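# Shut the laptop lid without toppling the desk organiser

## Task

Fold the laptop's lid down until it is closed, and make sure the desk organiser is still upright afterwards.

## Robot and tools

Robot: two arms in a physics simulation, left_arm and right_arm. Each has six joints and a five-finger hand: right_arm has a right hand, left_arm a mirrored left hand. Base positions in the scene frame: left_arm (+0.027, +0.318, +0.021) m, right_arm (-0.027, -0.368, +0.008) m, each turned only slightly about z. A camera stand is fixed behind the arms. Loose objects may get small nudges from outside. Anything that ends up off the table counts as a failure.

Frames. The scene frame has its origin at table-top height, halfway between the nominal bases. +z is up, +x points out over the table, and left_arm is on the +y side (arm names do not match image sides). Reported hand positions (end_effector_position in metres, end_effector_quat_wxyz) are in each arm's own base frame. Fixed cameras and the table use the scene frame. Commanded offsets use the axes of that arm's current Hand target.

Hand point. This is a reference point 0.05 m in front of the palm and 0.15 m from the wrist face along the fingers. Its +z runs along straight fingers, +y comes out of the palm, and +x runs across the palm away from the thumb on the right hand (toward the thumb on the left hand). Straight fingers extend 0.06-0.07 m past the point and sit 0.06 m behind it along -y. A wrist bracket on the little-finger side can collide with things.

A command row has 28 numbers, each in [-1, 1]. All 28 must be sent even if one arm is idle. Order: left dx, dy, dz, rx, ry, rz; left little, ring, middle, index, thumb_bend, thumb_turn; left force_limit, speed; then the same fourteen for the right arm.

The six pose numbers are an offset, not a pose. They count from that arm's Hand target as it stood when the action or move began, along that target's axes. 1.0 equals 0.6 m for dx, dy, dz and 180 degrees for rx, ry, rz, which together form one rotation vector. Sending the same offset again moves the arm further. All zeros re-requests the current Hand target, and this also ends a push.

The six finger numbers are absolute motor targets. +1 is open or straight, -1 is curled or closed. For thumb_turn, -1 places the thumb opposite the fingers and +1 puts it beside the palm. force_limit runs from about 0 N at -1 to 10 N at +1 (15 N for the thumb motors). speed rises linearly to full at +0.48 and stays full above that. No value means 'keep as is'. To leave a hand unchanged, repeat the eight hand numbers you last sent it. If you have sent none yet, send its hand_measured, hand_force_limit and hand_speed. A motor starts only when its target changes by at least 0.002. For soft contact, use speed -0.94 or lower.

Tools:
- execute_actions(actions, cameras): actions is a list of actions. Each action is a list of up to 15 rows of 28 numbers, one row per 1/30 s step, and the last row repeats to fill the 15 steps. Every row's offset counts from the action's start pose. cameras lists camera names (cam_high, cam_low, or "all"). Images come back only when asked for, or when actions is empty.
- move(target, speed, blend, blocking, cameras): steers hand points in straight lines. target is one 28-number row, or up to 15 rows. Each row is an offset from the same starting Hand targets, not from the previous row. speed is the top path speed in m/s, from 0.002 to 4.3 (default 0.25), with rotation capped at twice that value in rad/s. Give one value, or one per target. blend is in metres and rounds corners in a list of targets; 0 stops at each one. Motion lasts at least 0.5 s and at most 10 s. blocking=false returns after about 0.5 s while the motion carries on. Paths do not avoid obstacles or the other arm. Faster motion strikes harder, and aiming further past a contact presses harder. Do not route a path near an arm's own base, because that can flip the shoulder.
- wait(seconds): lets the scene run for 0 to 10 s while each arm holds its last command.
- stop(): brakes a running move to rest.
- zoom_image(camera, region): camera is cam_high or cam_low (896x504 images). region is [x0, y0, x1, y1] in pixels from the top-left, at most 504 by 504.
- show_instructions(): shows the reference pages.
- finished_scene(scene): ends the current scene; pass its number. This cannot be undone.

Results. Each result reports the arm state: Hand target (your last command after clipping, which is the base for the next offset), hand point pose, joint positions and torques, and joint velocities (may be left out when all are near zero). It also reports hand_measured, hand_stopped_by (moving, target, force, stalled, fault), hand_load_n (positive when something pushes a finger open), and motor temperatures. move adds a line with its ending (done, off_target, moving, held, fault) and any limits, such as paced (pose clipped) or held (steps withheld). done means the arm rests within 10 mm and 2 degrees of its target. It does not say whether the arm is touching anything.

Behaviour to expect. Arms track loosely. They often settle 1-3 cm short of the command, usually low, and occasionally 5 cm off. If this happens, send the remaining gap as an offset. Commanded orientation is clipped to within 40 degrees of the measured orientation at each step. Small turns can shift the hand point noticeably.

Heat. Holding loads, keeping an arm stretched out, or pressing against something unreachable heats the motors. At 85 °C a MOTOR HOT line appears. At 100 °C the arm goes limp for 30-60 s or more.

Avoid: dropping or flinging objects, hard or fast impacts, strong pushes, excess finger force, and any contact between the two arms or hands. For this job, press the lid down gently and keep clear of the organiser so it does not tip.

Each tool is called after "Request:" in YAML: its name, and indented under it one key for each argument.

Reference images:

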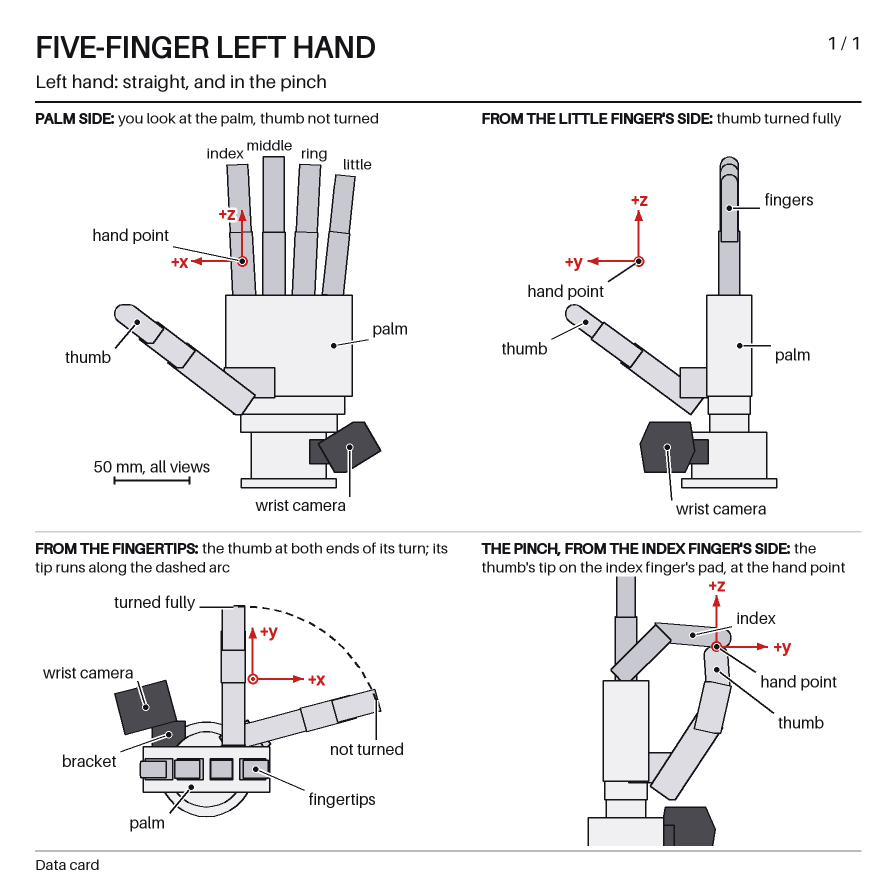

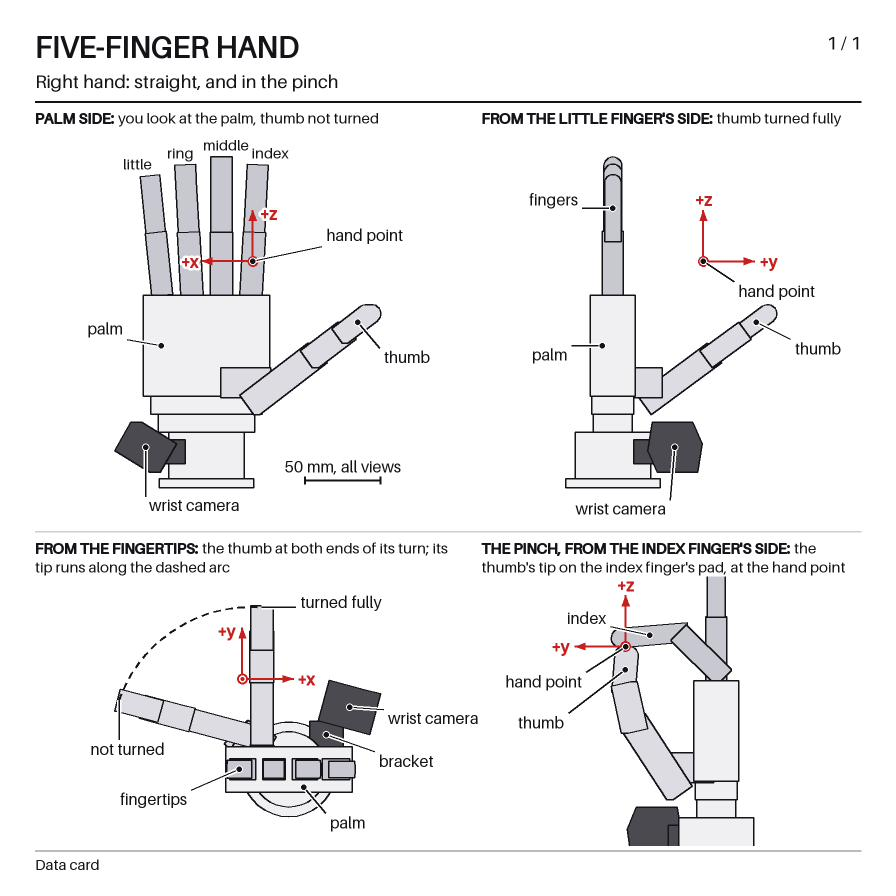

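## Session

Request:
execute_actions:
  actions: []

Request:
zoom_image:
  camera: "cam_high"
  region: [390, 40, 670, 260]

Request:
zoom_image:
  camera: "cam_low"
  region: [340, 110, 600, 290]

Scene clock: 0.00 s.
left_arm: end_effector_position=(+0.3083, -0.6529, +0.2003) hand_measured=(+1.000, +1.000, +1.000, +1.000, +1.000, +1.000) hand_load_n=(+0.0, -0.5, +0.0, +0.0, +0.0, +0.0) hand_stopped_by=(target, target, target, target, target, target) hand_force_limit=0.00 hand_speed=-0.80 end_effector_quat_wxyz=(+0.670, +0.442, +0.596, -0.038) | right_arm: end_effector_position=(+0.5435, -0.0925, +0.1317) hand_measured=(+1.000, +1.000, +1.000, +1.000, +1.000, +1.000) hand_load_n=(+0.5, +0.5, +0.0, +0.0, +0.0, +0.0) hand_stopped_by=(target, target, target, target, target, target) hand_force_limit=0.00 hand_speed=-0.80 end_effector_quat_wxyz=(-0.018, +0.813, -0.441, +0.379)
Joint positions: left_arm=[-1.372 1.933 1.26 0.545 -0.672 2.072] | right_arm=[-0.039 1.522 1.128 -0.442 0.284 -0.726]
Joint velocities: within noise
Joint torques (N m): no reading
Motor temperatures (°C): left_arm=[33 33 33 28 30 30] | right_arm=[32 34 27 27 25 28]
Heat: left arm: hottest waist 33 °C; right arm: hottest shoulder 34 °C.
Hand target: left_arm +0.3129, -0.6571, +0.2182; +0.681, +0.427, +0.593, -0.044 | right_arm +0.5583, -0.0966, +0.1582; -0.027, +0.801, -0.441, +0.405

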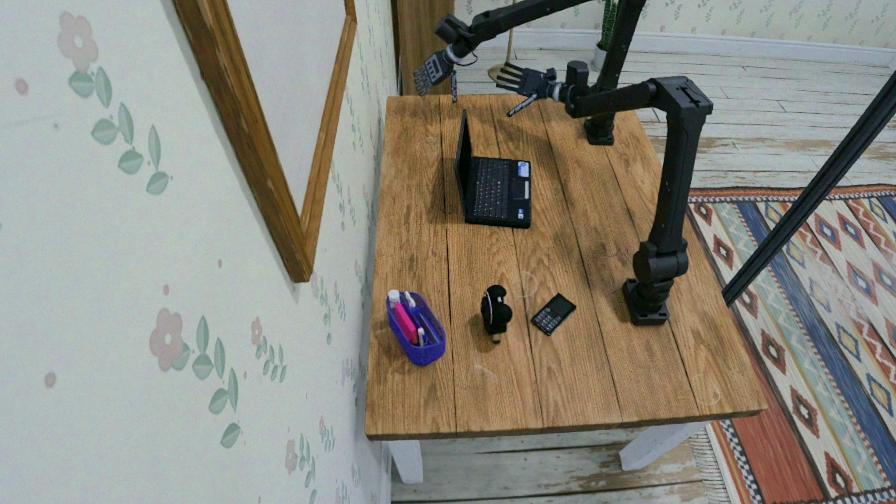

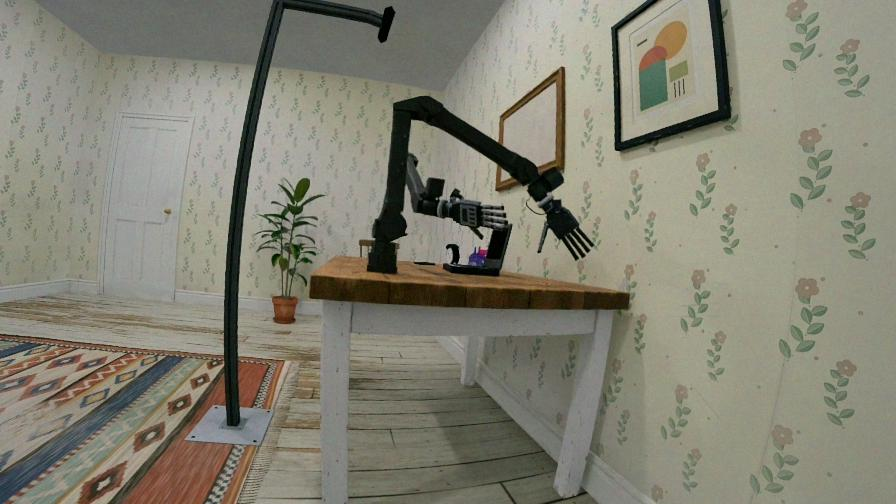

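Scaled by 1.800 from the camera's 896x504 image, which has a finer 1280x720 frame.

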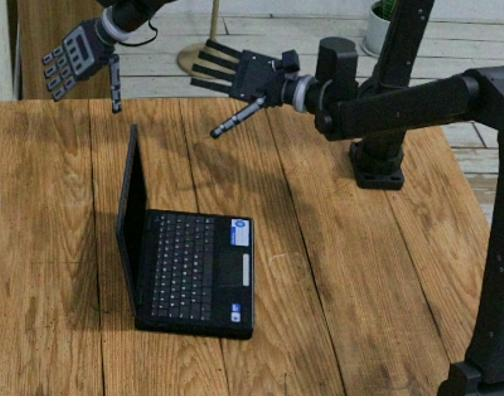

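Scaled by 1.938 from the camera's 896x504 image, which has a finer 1280x720 frame.

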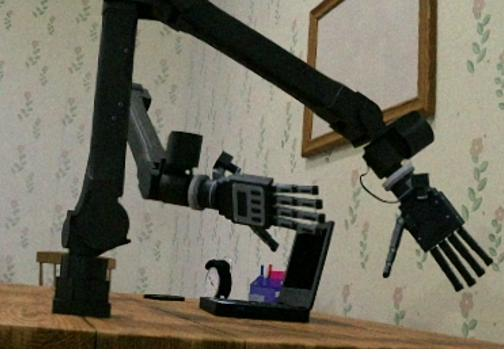

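Request:
zoom_image:
  camera: "cam_high"
  region: [430, 100, 560, 240]

Request:
zoom_image:
  camera: "cam_low"
  region: [410, 180, 610, 290]

Scaled by 3.600 from the camera's 896x504 image, which has a finer 1280x720 frame.

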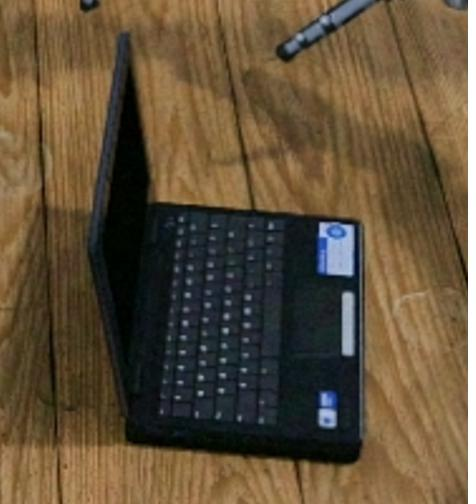

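Scaled by 2.520 from the camera's 896x504 image, which has a finer 1280x720 frame.

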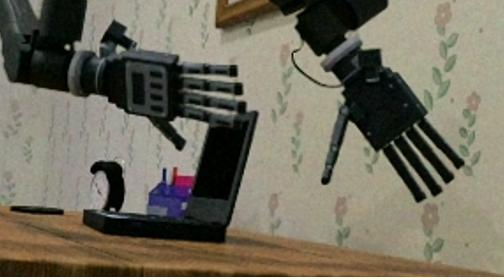

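Request:
move:
  target:
    - [0.1007,0.1592,-0.1833,-0.0375,0.0235,-0.003,1,1,1,1,1,1,0,-0.8,0.0153,-0.1658,-0.096,-0.0251,-0.0578,0.11,1,1,1,1,1,1,0,-0.8]
    - [-0.0712,0.4632,-0.2117,-0.0939,0.0588,-0.0075,1,1,1,1,1,1,0,-0.8,0.0153,-0.1658,-0.096,-0.0251,-0.0578,0.11,1,1,1,1,1,1,0,-0.8]
    - [0.2645,0.9888,-0.293,-0.2348,0.1471,-0.0188,1,1,1,1,1,1,0,-0.8,0.0153,-0.1658,-0.096,-0.0251,-0.0578,0.11,1,1,1,1,1,1,0,-0.8]
  blend: [0.03,0.03,0]
  speed: 0.25
  cameras: ["all"]

Scene clock: 13.20 s.
left_arm: end_effector_position=(+0.5489, -0.0987, +0.3776) hand_measured=(+1.000, +1.000, +1.000, +1.000, +1.000, +1.000) hand_load_n=(+0.0, +0.0, +0.0, +0.0, +0.0, +0.0) hand_stopped_by=(target, target, target, target, target, target) hand_force_limit=0.00 hand_speed=-0.80 end_effector_quat_wxyz=(+0.615, +0.153, +0.732, +0.250) | right_arm: end_effector_position=(+0.5726, -0.0275, +0.2140) hand_measured=(+1.000, +1.000, +1.000, +1.000, +1.000, +1.000) hand_load_n=(+0.0, +0.0, +0.0, +0.0, +0.0, +0.0) hand_stopped_by=(target, target, target, target, target, target) hand_force_limit=0.00 hand_speed=-0.80 end_effector_quat_wxyz=(-0.086, +0.755, -0.586, +0.282)
Joint positions: left_arm=[-0.493 1.288 0.999 0.135 -0.668 2.068] | right_arm=[0.002 1.611 1.528 -0.921 0.203 -0.308]
Joint torques (N m): left_arm=[-0.38 -9.64 14.02 1.81 0.05 0.01] | right_arm=[0.44 -10.05 11.29 1.24 0.07 -0.07]
Heat: left arm: hottest shoulder 35 °C; right arm: hottest shoulder 35 °C.
Hand target: left_arm +0.5601, -0.1003, +0.4103; +0.636, +0.137, +0.718, +0.248 | right_arm +0.5904, -0.0246, +0.2423; -0.104, +0.747, -0.583, +0.302
Off the commanded pose: left_arm 0.035 m, 3 deg | right_arm 0.034 m, 3 deg.
move: off_target (left_arm, right_arm)

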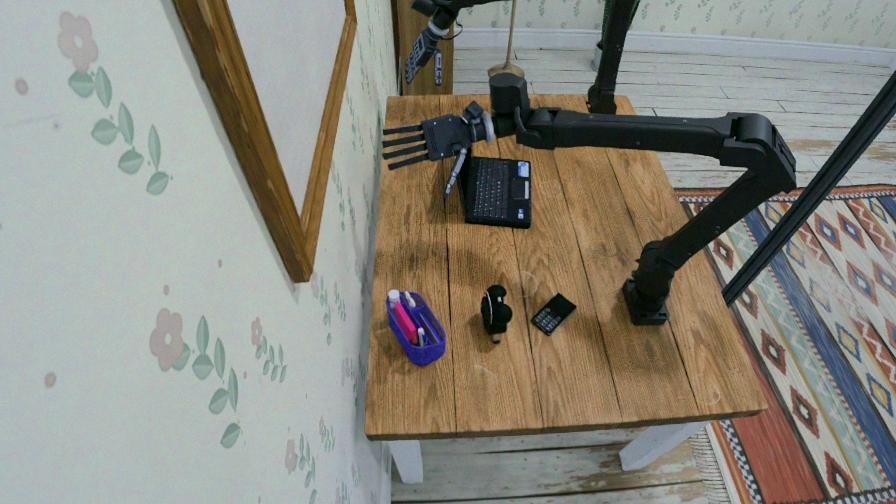

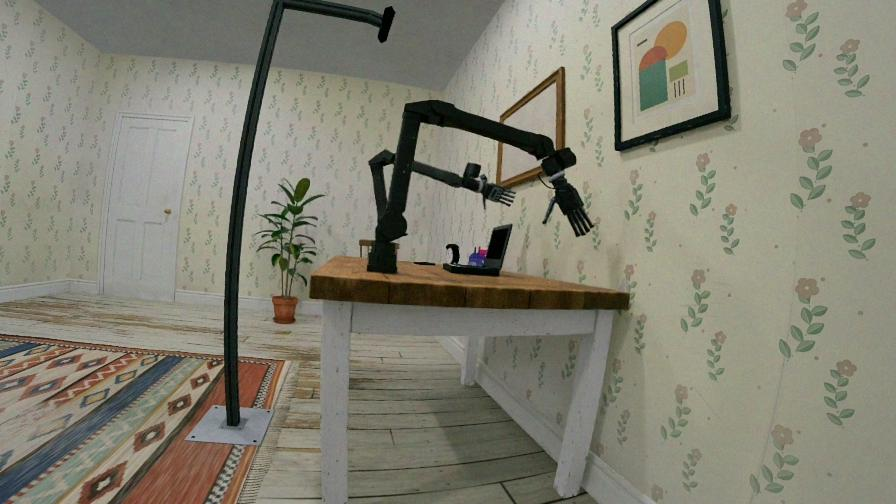

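Request:
move:
  target: [0.0957,0.1478,-0.035,0,0,0,1,1,1,1,1,1,0,-0.8,-0.5379,-0.044,-0.1378,-0.0248,-0.0577,0.1104,1,1,1,1,1,1,0,-0.8]
  speed: 0.2
  cameras: ["all"]

Request:
zoom_image:
  camera: "cam_high"
  region: [390, 70, 570, 250]

Request:
zoom_image:
  camera: "cam_low"
  region: [410, 150, 600, 290]

Scene clock: 17.53 s.
left_arm: end_effector_position=(+0.5256, -0.0093, +0.4024) hand_measured=(+1.000, +1.000, +1.000, +1.000, +1.000, +1.000) hand_load_n=(+0.0, +0.0, +0.0, +0.0, +0.0, +0.0) hand_stopped_by=(target, target, target, target, target, target) hand_force_limit=0.00 hand_speed=-0.80 end_effector_quat_wxyz=(+0.635, +0.139, +0.721, +0.239) | right_arm: end_effector_position=(+0.5042, +0.2906, +0.1882) hand_measured=(+1.000, +1.000, +1.000, +1.000, +1.000, +1.000) hand_load_n=(+0.0, +0.0, +0.0, +0.0, +0.0, -0.5) hand_stopped_by=(target, target, target, target, target, target) hand_force_limit=0.00 hand_speed=-0.80 end_effector_quat_wxyz=(-0.152, +0.672, -0.702, +0.179)
Joint positions: left_arm=[-0.303 1.113 0.899 0.125 -0.471 2.08] | right_arm=[0.519 1.68 1.57 -1.065 0.269 0.508]
Joint torques (N m): left_arm=[0.32 -9.7 9.06 1.22 0.12 0.09] | right_arm=[0.09 -10.7 11 0.98 0.46 -0.07]
Heat: left arm: hottest shoulder 35 °C; right arm: hottest shoulder 35 °C.
Hand target: left_arm +0.5200, -0.0003, +0.4102; +0.636, +0.137, +0.718, +0.248 | right_arm +0.5204, +0.3010, +0.2149; -0.178, +0.662, -0.703, +0.189
Off the commanded pose: left_arm 0.013 m, 1 deg | right_arm 0.033 m, 3 deg.
move: off_target (left_arm, right_arm)

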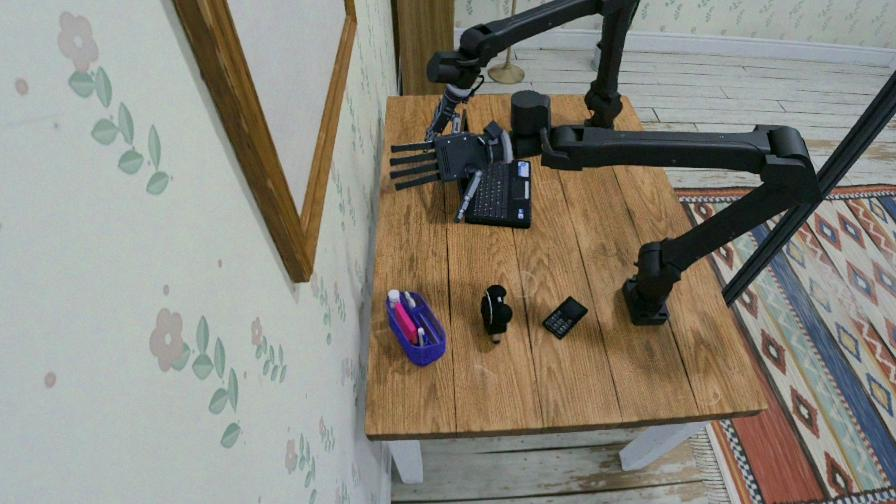

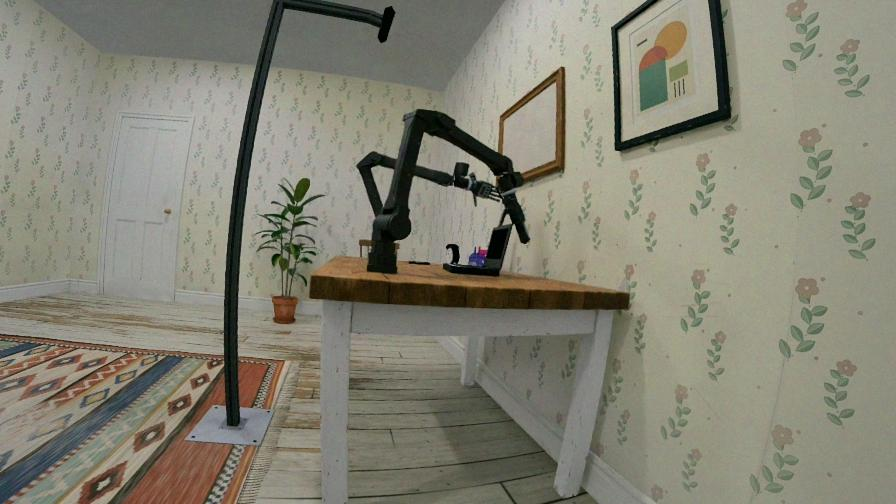

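Scaled by 2.800 from the camera's 896x504 image, which has a finer 1280x720 frame.

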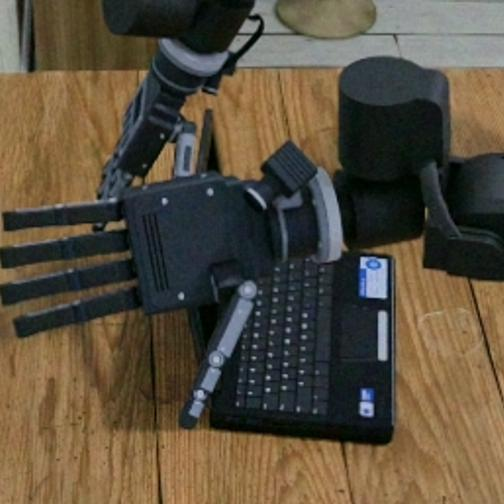

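Scaled by 2.653 from the camera's 896x504 image, which has a finer 1280x720 frame.

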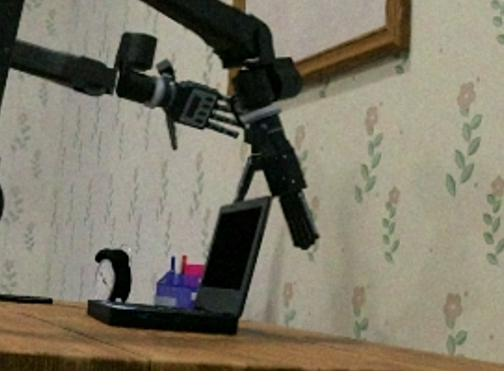

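Request:
move:
  target: [0,0,0,0,0,0,1,1,1,1,1,1,0,-0.8,0,0.1847,-0.1067,0,0,0,1,1,1,1,1,1,0,-0.8]
  speed: 0.09
  cameras: ["all"]

Request:
zoom_image:
  camera: "cam_high"
  region: [390, 70, 570, 250]

Request:
zoom_image:
  camera: "cam_low"
  region: [410, 150, 600, 290]

Scene clock: 22.03 s.
left_arm: end_effector_position=(+0.5256, -0.0093, +0.4024) hand_measured=(+1.000, +1.000, +1.000, +1.000, +1.000, +1.000) hand_load_n=(+0.0, +0.0, +0.0, +0.0, +0.0, +0.0) hand_stopped_by=(target, target, target, target, target, target) hand_force_limit=0.00 hand_speed=-0.80 end_effector_quat_wxyz=(+0.635, +0.139, +0.721, +0.239) | right_arm: end_effector_position=(+0.4061, +0.2985, +0.2050) hand_measured=(+1.000, +1.000, +1.000, +1.000, +1.000, +1.000) hand_load_n=(+0.0, +0.0, +0.0, +0.0, +0.0, +0.0) hand_stopped_by=(target, target, target, target, target, target) hand_force_limit=0.00 hand_speed=-0.80 end_effector_quat_wxyz=(+0.170, -0.652, +0.713, -0.195)
Joint positions: left_arm=[-0.303 1.113 0.899 0.125 -0.471 2.08] | right_arm=[0.654 1.45 1.338 -1.065 0.355 0.672]
Joint torques (N m): left_arm=[0.26 -9.7 9.07 1.22 0.12 0.09] | right_arm=[1.61 -9.35 6.94 0.62 0.15 -0.13]
Heat: left arm: hottest shoulder 35 °C; right arm: hottest shoulder 35 °C.
Hand target: left_arm +0.5200, -0.0003, +0.4102; +0.636, +0.137, +0.718, +0.248 | right_arm +0.3927, +0.3086, +0.2148; +0.178, -0.662, +0.703, -0.189
Off the commanded pose: left_arm 0.013 m, 1 deg | right_arm 0.019 m, 2 deg.
move: off_target (left_arm, right_arm)

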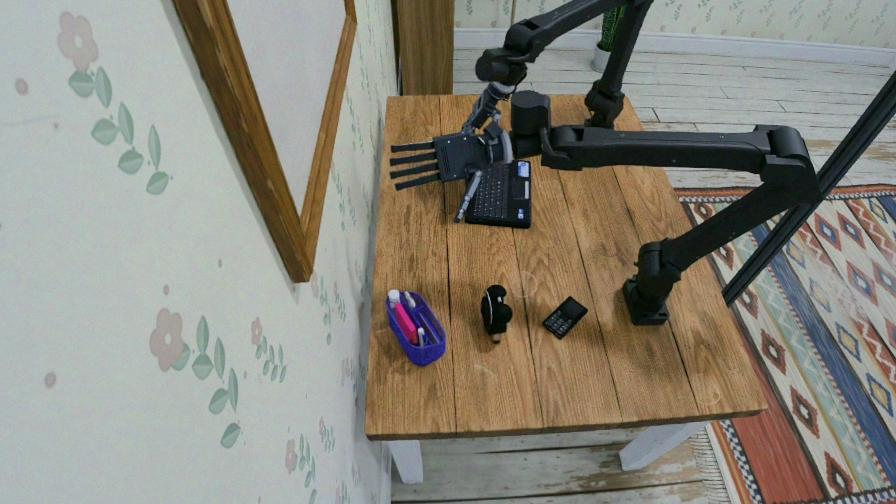

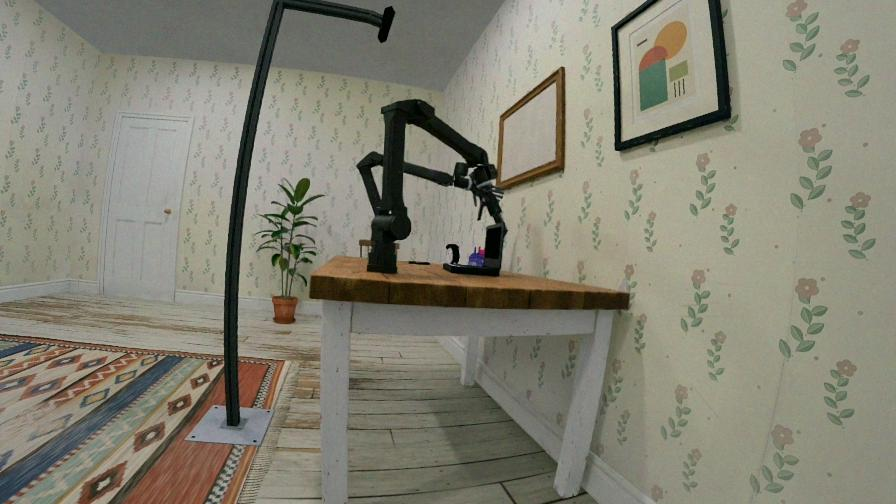

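Scaled by 2.800 from the camera's 896x504 image, which has a finer 1280x720 frame.

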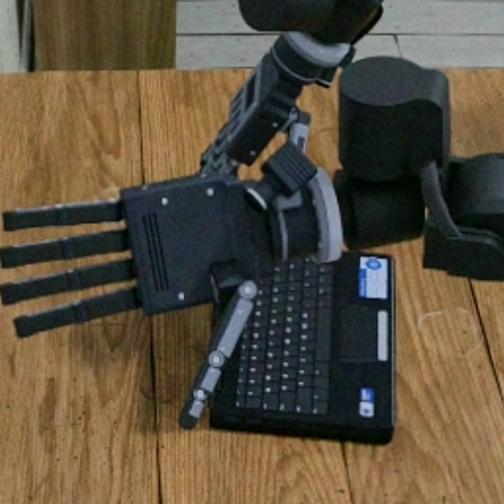

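Scaled by 2.653 from the camera's 896x504 image, which has a finer 1280x720 frame.

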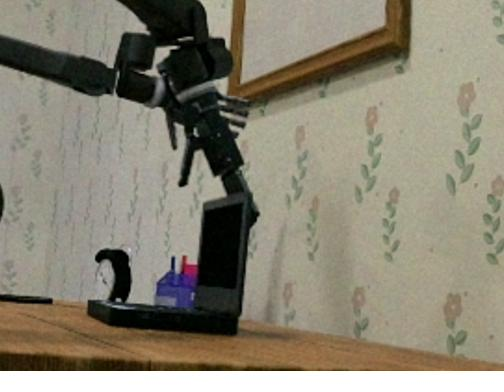

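Request:
move:
  target: [0,0,0,0,0,0,1,1,1,1,1,1,0,-0.8,0,0.1751,-0.0133,0,0,0,1,1,1,1,1,1,0,-0.8]
  speed: 0.08
  cameras: ["all"]

Request:
zoom_image:
  camera: "cam_high"
  region: [390, 70, 570, 250]

Request:
zoom_image:
  camera: "cam_low"
  region: [410, 150, 600, 290]

Scene clock: 24.70 s.
left_arm: end_effector_position=(+0.5256, -0.0093, +0.4024) hand_measured=(+1.000, +1.000, +1.000, +1.000, +1.000, +1.000) hand_load_n=(+0.0, +0.0, +0.5, +0.0, +0.0, +0.0) hand_stopped_by=(target, target, target, target, target, target) hand_force_limit=0.00 hand_speed=-0.80 end_effector_quat_wxyz=(+0.635, +0.139, +0.721, +0.239) | right_arm: end_effector_position=(+0.3050, +0.3054, +0.1586) hand_measured=(+1.000, +1.000, +1.000, +1.000, +1.000, +1.000) hand_load_n=(+0.0, +0.0, +0.5, +0.0, +0.0, +0.0) hand_stopped_by=(target, target, target, target, target, target) hand_force_limit=0.00 hand_speed=-0.80 end_effector_quat_wxyz=(-0.162, +0.658, -0.709, +0.195)
Joint positions: left_arm=[-0.303 1.113 0.899 0.125 -0.471 2.08] | right_arm=[0.829 1.31 1.085 -1.033 0.413 0.837]
Joint torques (N m): left_arm=[0.21 -9.58 9.09 1.22 0.12 0.09] | right_arm=[1.14 -7.18 6.75 1.16 0.28 -0.1]
Heat: left arm: hottest shoulder 35 °C; right arm: hottest shoulder 35 °C.
Hand target: left_arm +0.5200, -0.0003, +0.4102; +0.636, +0.137, +0.718, +0.248 | right_arm +0.2979, +0.3142, +0.1691; -0.178, +0.662, -0.703, +0.189
Off the commanded pose: left_arm 0.013 m, 1 deg | right_arm 0.015 m, 2 deg.
move: off_target (left_arm, right_arm)

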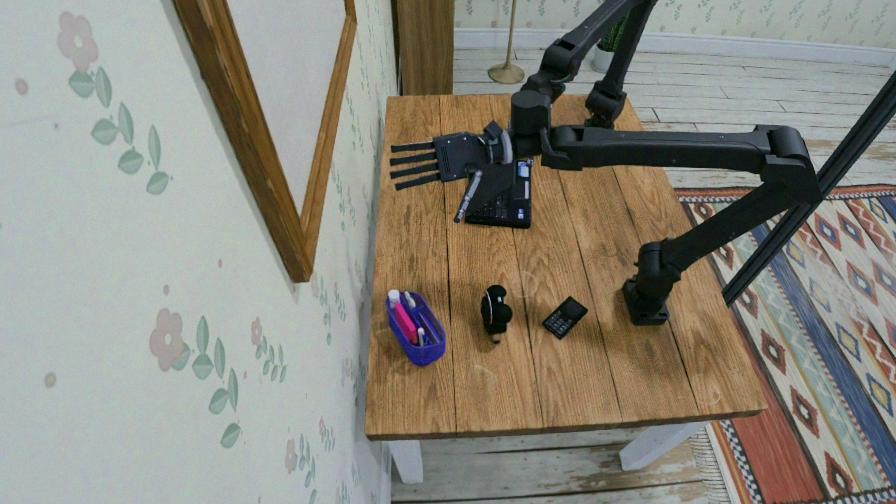

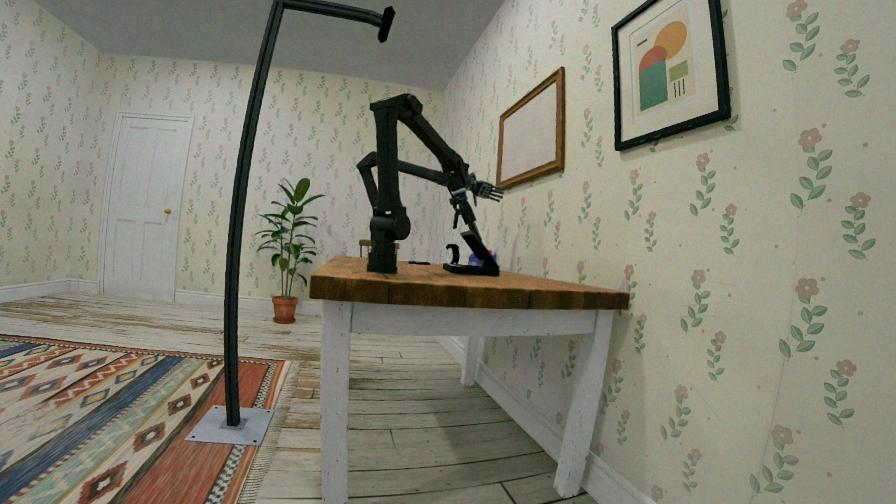

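Scaled by 2.800 from the camera's 896x504 image, which has a finer 1280x720 frame.

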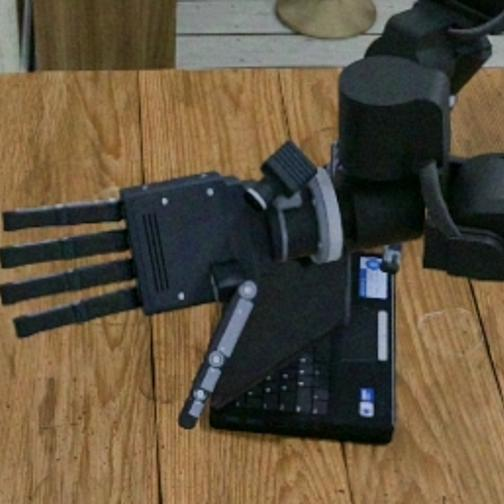

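Scaled by 2.653 from the camera's 896x504 image, which has a finer 1280x720 frame.

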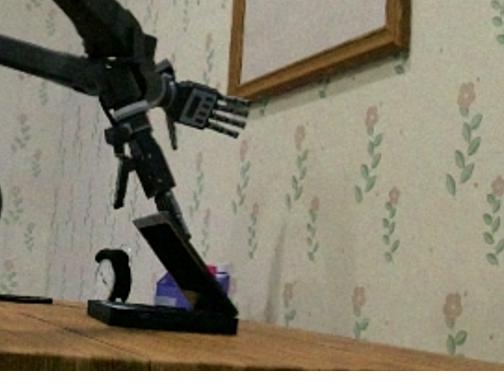

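Request:
move:
  target: [0,0,0,0,0,0,1,1,1,1,1,1,0,-0.8,0,0.1104,0.0479,0,0,0,1,1,1,1,1,1,0,-0.8]
  speed: 0.07
  cameras: ["all"]

Request:
zoom_image:
  camera: "cam_high"
  region: [430, 110, 570, 250]

Request:
zoom_image:
  camera: "cam_low"
  region: [410, 150, 600, 290]

Scene clock: 27.17 s.
left_arm: end_effector_position=(+0.5256, -0.0093, +0.4024) hand_measured=(+1.000, +1.000, +1.000, +1.000, +1.000, +1.000) hand_load_n=(+0.0, +0.0, +0.0, +0.0, +0.0, +0.0) hand_stopped_by=(target, target, target, target, target, target) hand_force_limit=0.00 hand_speed=-0.80 end_effector_quat_wxyz=(+0.635, +0.139, +0.721, +0.239) | right_arm: end_effector_position=(+0.2553, +0.3062, +0.1001) hand_measured=(+1.000, +1.000, +1.000, +1.000, +1.000, +1.000) hand_load_n=(+0.0, +0.0, +0.0, +0.0, +0.0, +0.0) hand_stopped_by=(target, target, target, target, target, target) hand_force_limit=0.00 hand_speed=-0.80 end_effector_quat_wxyz=(-0.155, +0.663, -0.707, +0.192)
Joint positions: left_arm=[-0.303 1.113 0.899 0.125 -0.471 2.08] | right_arm=[0.929 1.292 0.913 -0.934 0.431 0.936]
Joint torques (N m): left_arm=[0.26 -9.64 9.07 1.24 0.12 0.09] | right_arm=[0.79 -6.12 6.5 1.57 0.43 -0.08]
Heat: left arm: hottest shoulder 35 °C; right arm: hottest shoulder 35 °C.
Hand target: left_arm +0.5200, -0.0003, +0.4102; +0.636, +0.137, +0.718, +0.248 | right_arm +0.2550, +0.3167, +0.1111; -0.178, +0.662, -0.703, +0.189
Off the commanded pose: left_arm 0.013 m, 1 deg | right_arm 0.015 m, 3 deg.
move: off_target (left_arm, right_arm)

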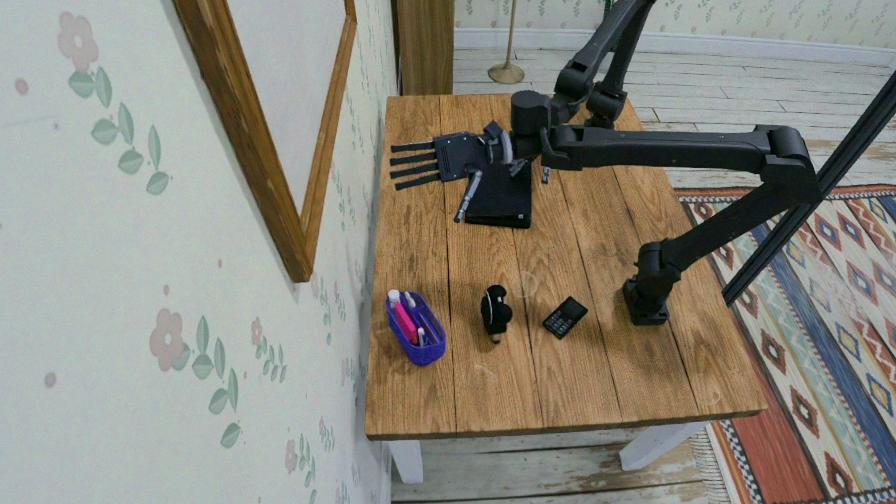

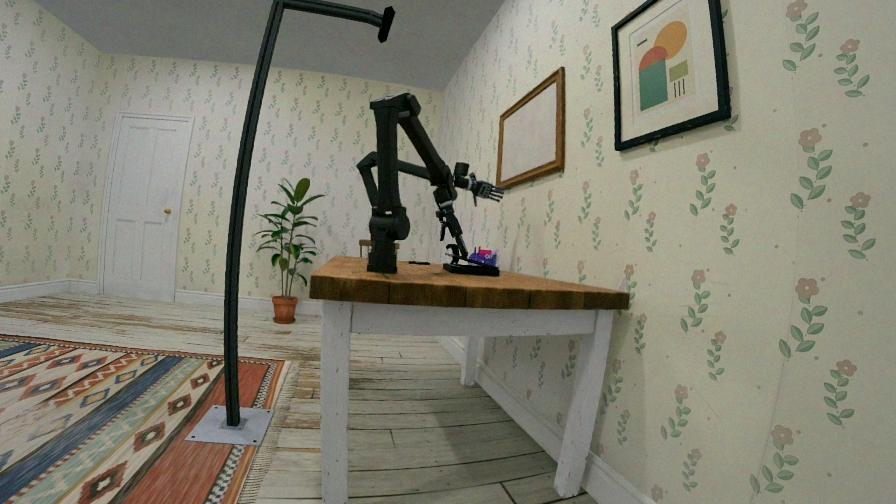

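Scaled by 3.600 from the camera's 896x504 image, which has a finer 1280x720 frame.

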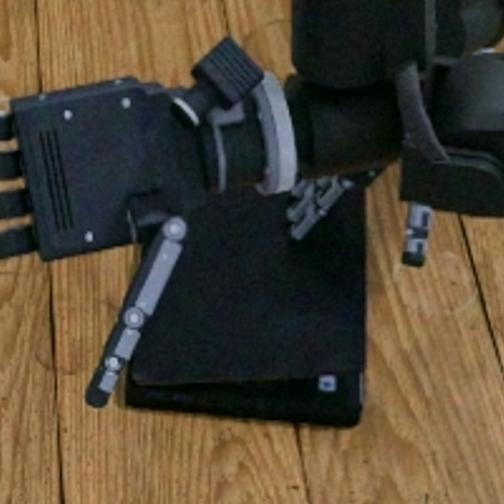

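Scaled by 2.653 from the camera's 896x504 image, which has a finer 1280x720 frame.

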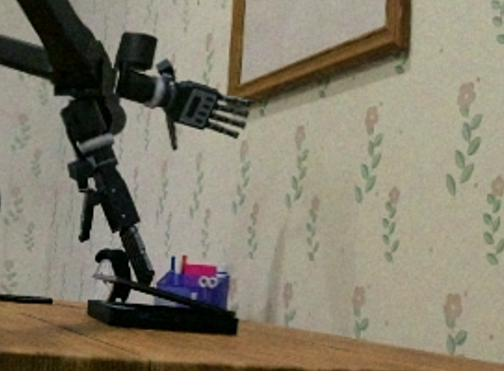

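Request:
move:
  target:
    - [0,0,0,0,0,0,1,1,1,1,1,1,0,-0.8,0,0.053,0.0752,0,0,0,1,1,1,1,1,1,0,-0.8]
    - [0,0,0,0,0,0,1,1,1,1,1,1,0,-0.8,0,0.0655,0.0969,0,0,0,1,1,1,1,1,1,0,-0.8]
  speed: 0.06
  cameras: ["all"]

Request:
zoom_image:
  camera: "cam_high"
  region: [430, 110, 570, 250]

Request:
zoom_image:
  camera: "cam_low"
  region: [410, 200, 530, 290]

Scene clock: 29.90 s.
left_arm: end_effector_position=(+0.5256, -0.0093, +0.4024) hand_measured=(+1.000, +1.000, +1.000, +1.000, +1.000, +1.000) hand_load_n=(+0.0, +0.0, +0.0, +0.0, +0.0, +0.0) hand_stopped_by=(target, target, target, target, target, target) hand_force_limit=0.00 hand_speed=-0.80 end_effector_quat_wxyz=(+0.635, +0.139, +0.721, +0.239) | right_arm: end_effector_position=(+0.2572, +0.3136, +0.0689) hand_measured=(+1.000, +1.000, +1.000, +1.000, +1.000, +1.000) hand_load_n=(+0.0, +0.0, +0.5, +0.0, +0.0, +0.0) hand_stopped_by=(target, target, target, target, target, target) hand_force_limit=0.00 hand_speed=-0.80 end_effector_quat_wxyz=(-0.196, +0.653, -0.704, +0.198)
Joint positions: left_arm=[-0.303 1.113 0.899 0.125 -0.471 2.08] | right_arm=[0.953 1.301 0.813 -0.752 0.467 0.949]
Joint torques (N m): left_arm=[0.15 -9.64 9.09 1.24 0.12 0.09] | right_arm=[0.56 -1.03 4.44 2.3 -0.37 -0.09]
Heat: left arm: hottest shoulder 35 °C; right arm: hottest shoulder 35 °C.
Hand target: left_arm +0.5200, -0.0003, +0.4102; +0.636, +0.137, +0.718, +0.248 | right_arm +0.2501, +0.3170, +0.0411; -0.178, +0.662, -0.703, +0.189
Off the commanded pose: left_arm 0.013 m, 1 deg | right_arm 0.029 m, 3 deg.
move: off_target (left_arm, right_arm)

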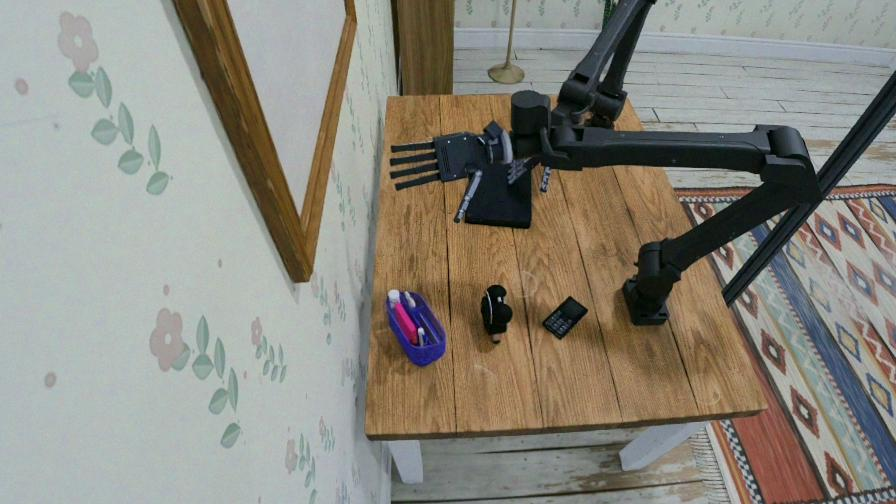

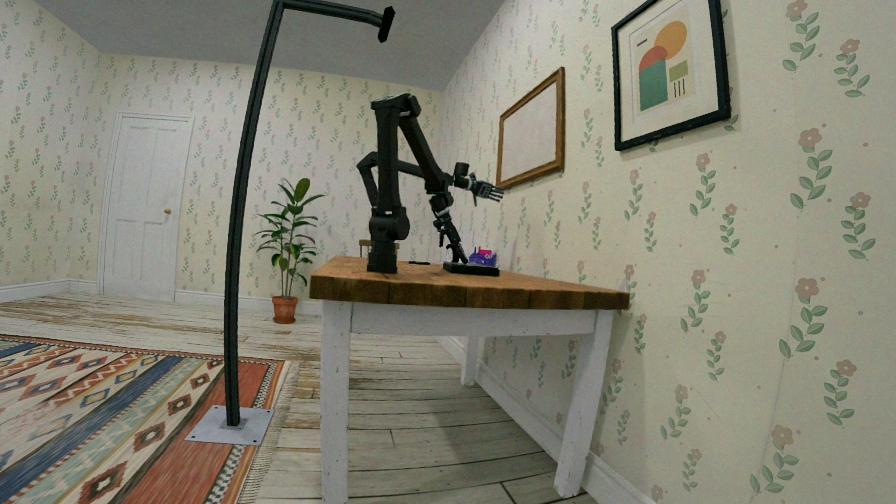

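Scaled by 3.600 from the camera's 896x504 image, which has a finer 1280x720 frame.

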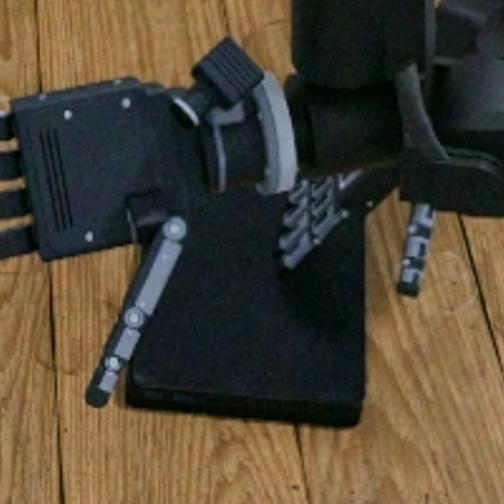

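Scaled by 4.200 from the camera's 896x504 image, which has a finer 1280x720 frame.

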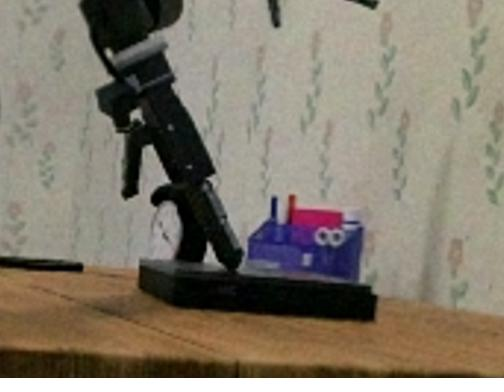

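Closed. Lift the right hand straight up.

Request:
move:
  target: [0,0,0,0,0,0,1,1,1,1,1,1,0,-0.8,0,-0.0833,-0.1443,0,0,0,1,1,1,1,1,1,0,-0.8]
  speed: 0.15
  cameras: ["all"]

Request:
zoom_image:
  camera: "cam_low"
  region: [410, 200, 530, 290]

Scene clock: 31.87 s.
left_arm: end_effector_position=(+0.5256, -0.0093, +0.4024) hand_measured=(+1.000, +1.000, +1.000, +1.000, +1.000, +1.000) hand_load_n=(+0.0, +0.0, +0.0, +0.0, +0.0, +0.0) hand_stopped_by=(target, target, target, target, target, target) hand_force_limit=0.00 hand_speed=-0.80 end_effector_quat_wxyz=(+0.635, +0.139, +0.721, +0.239) | right_arm: end_effector_position=(+0.2420, +0.2979, +0.1137) hand_measured=(+1.000, +1.000, +1.000, +1.000, +1.000, +1.000) hand_load_n=(+0.0, +0.0, +0.0, +0.0, -0.5, +0.0) hand_stopped_by=(target, target, target, target, target, target) hand_force_limit=0.00 hand_speed=-0.80 end_effector_quat_wxyz=(-0.147, +0.667, -0.704, +0.195)
Joint positions: left_arm=[-0.303 1.113 0.899 0.125 -0.471 2.08] | right_arm=[0.947 1.252 0.919 -1.005 0.439 0.949]
Joint torques (N m): left_arm=[0.26 -9.64 9.06 1.22 0.12 0.09] | right_arm=[0.56 -5.42 9.83 0.69 0.25 -0.1]
Heat: left arm: hottest shoulder 35 °C; right arm: hottest shoulder 35 °C.
Hand target: left_arm +0.5200, -0.0003, +0.4102; +0.636, +0.137, +0.718, +0.248 | right_arm +0.2500, +0.3170, +0.1410; -0.178, +0.662, -0.703, +0.189
Off the commanded pose: left_arm 0.013 m, 1 deg | right_arm 0.034 m, 4 deg.
move: off_target (left_arm, right_arm)

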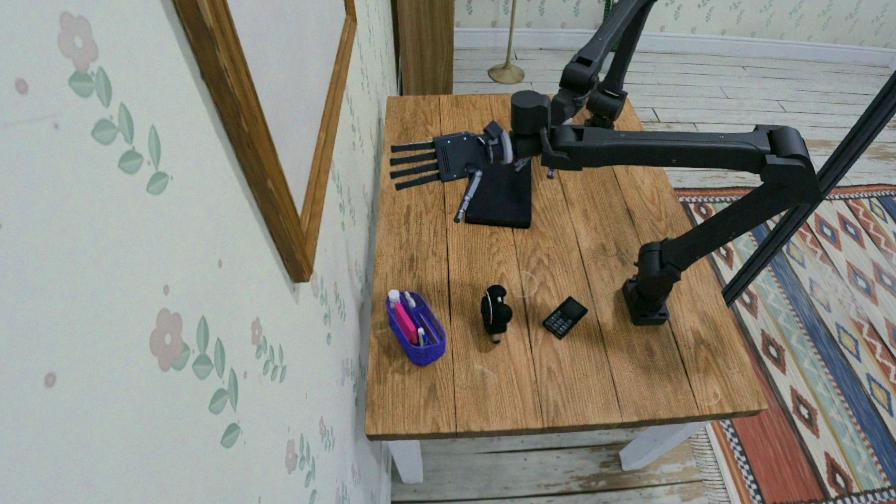

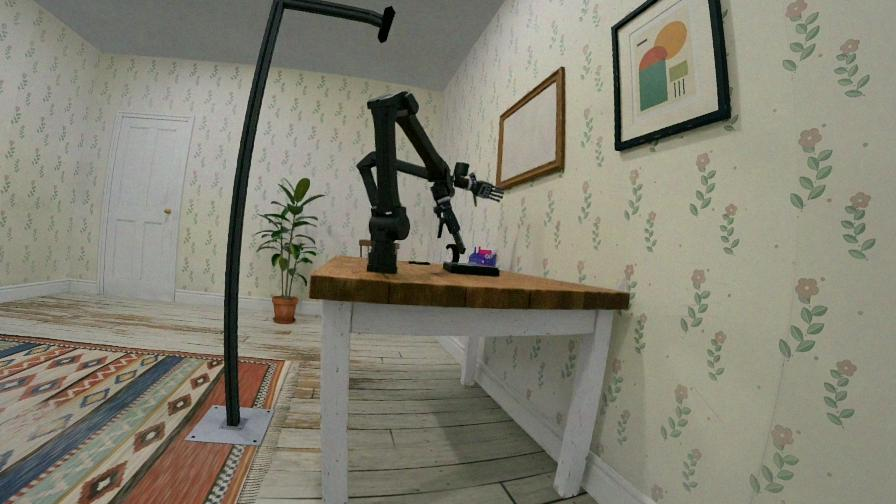

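Scaled by 4.200 from the camera's 896x504 image, which has a finer 1280x720 frame.

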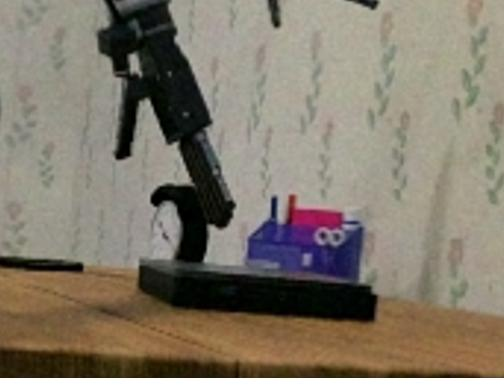

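Request:
finished_scene:
  scene: 2

The scene is finished: the task was done.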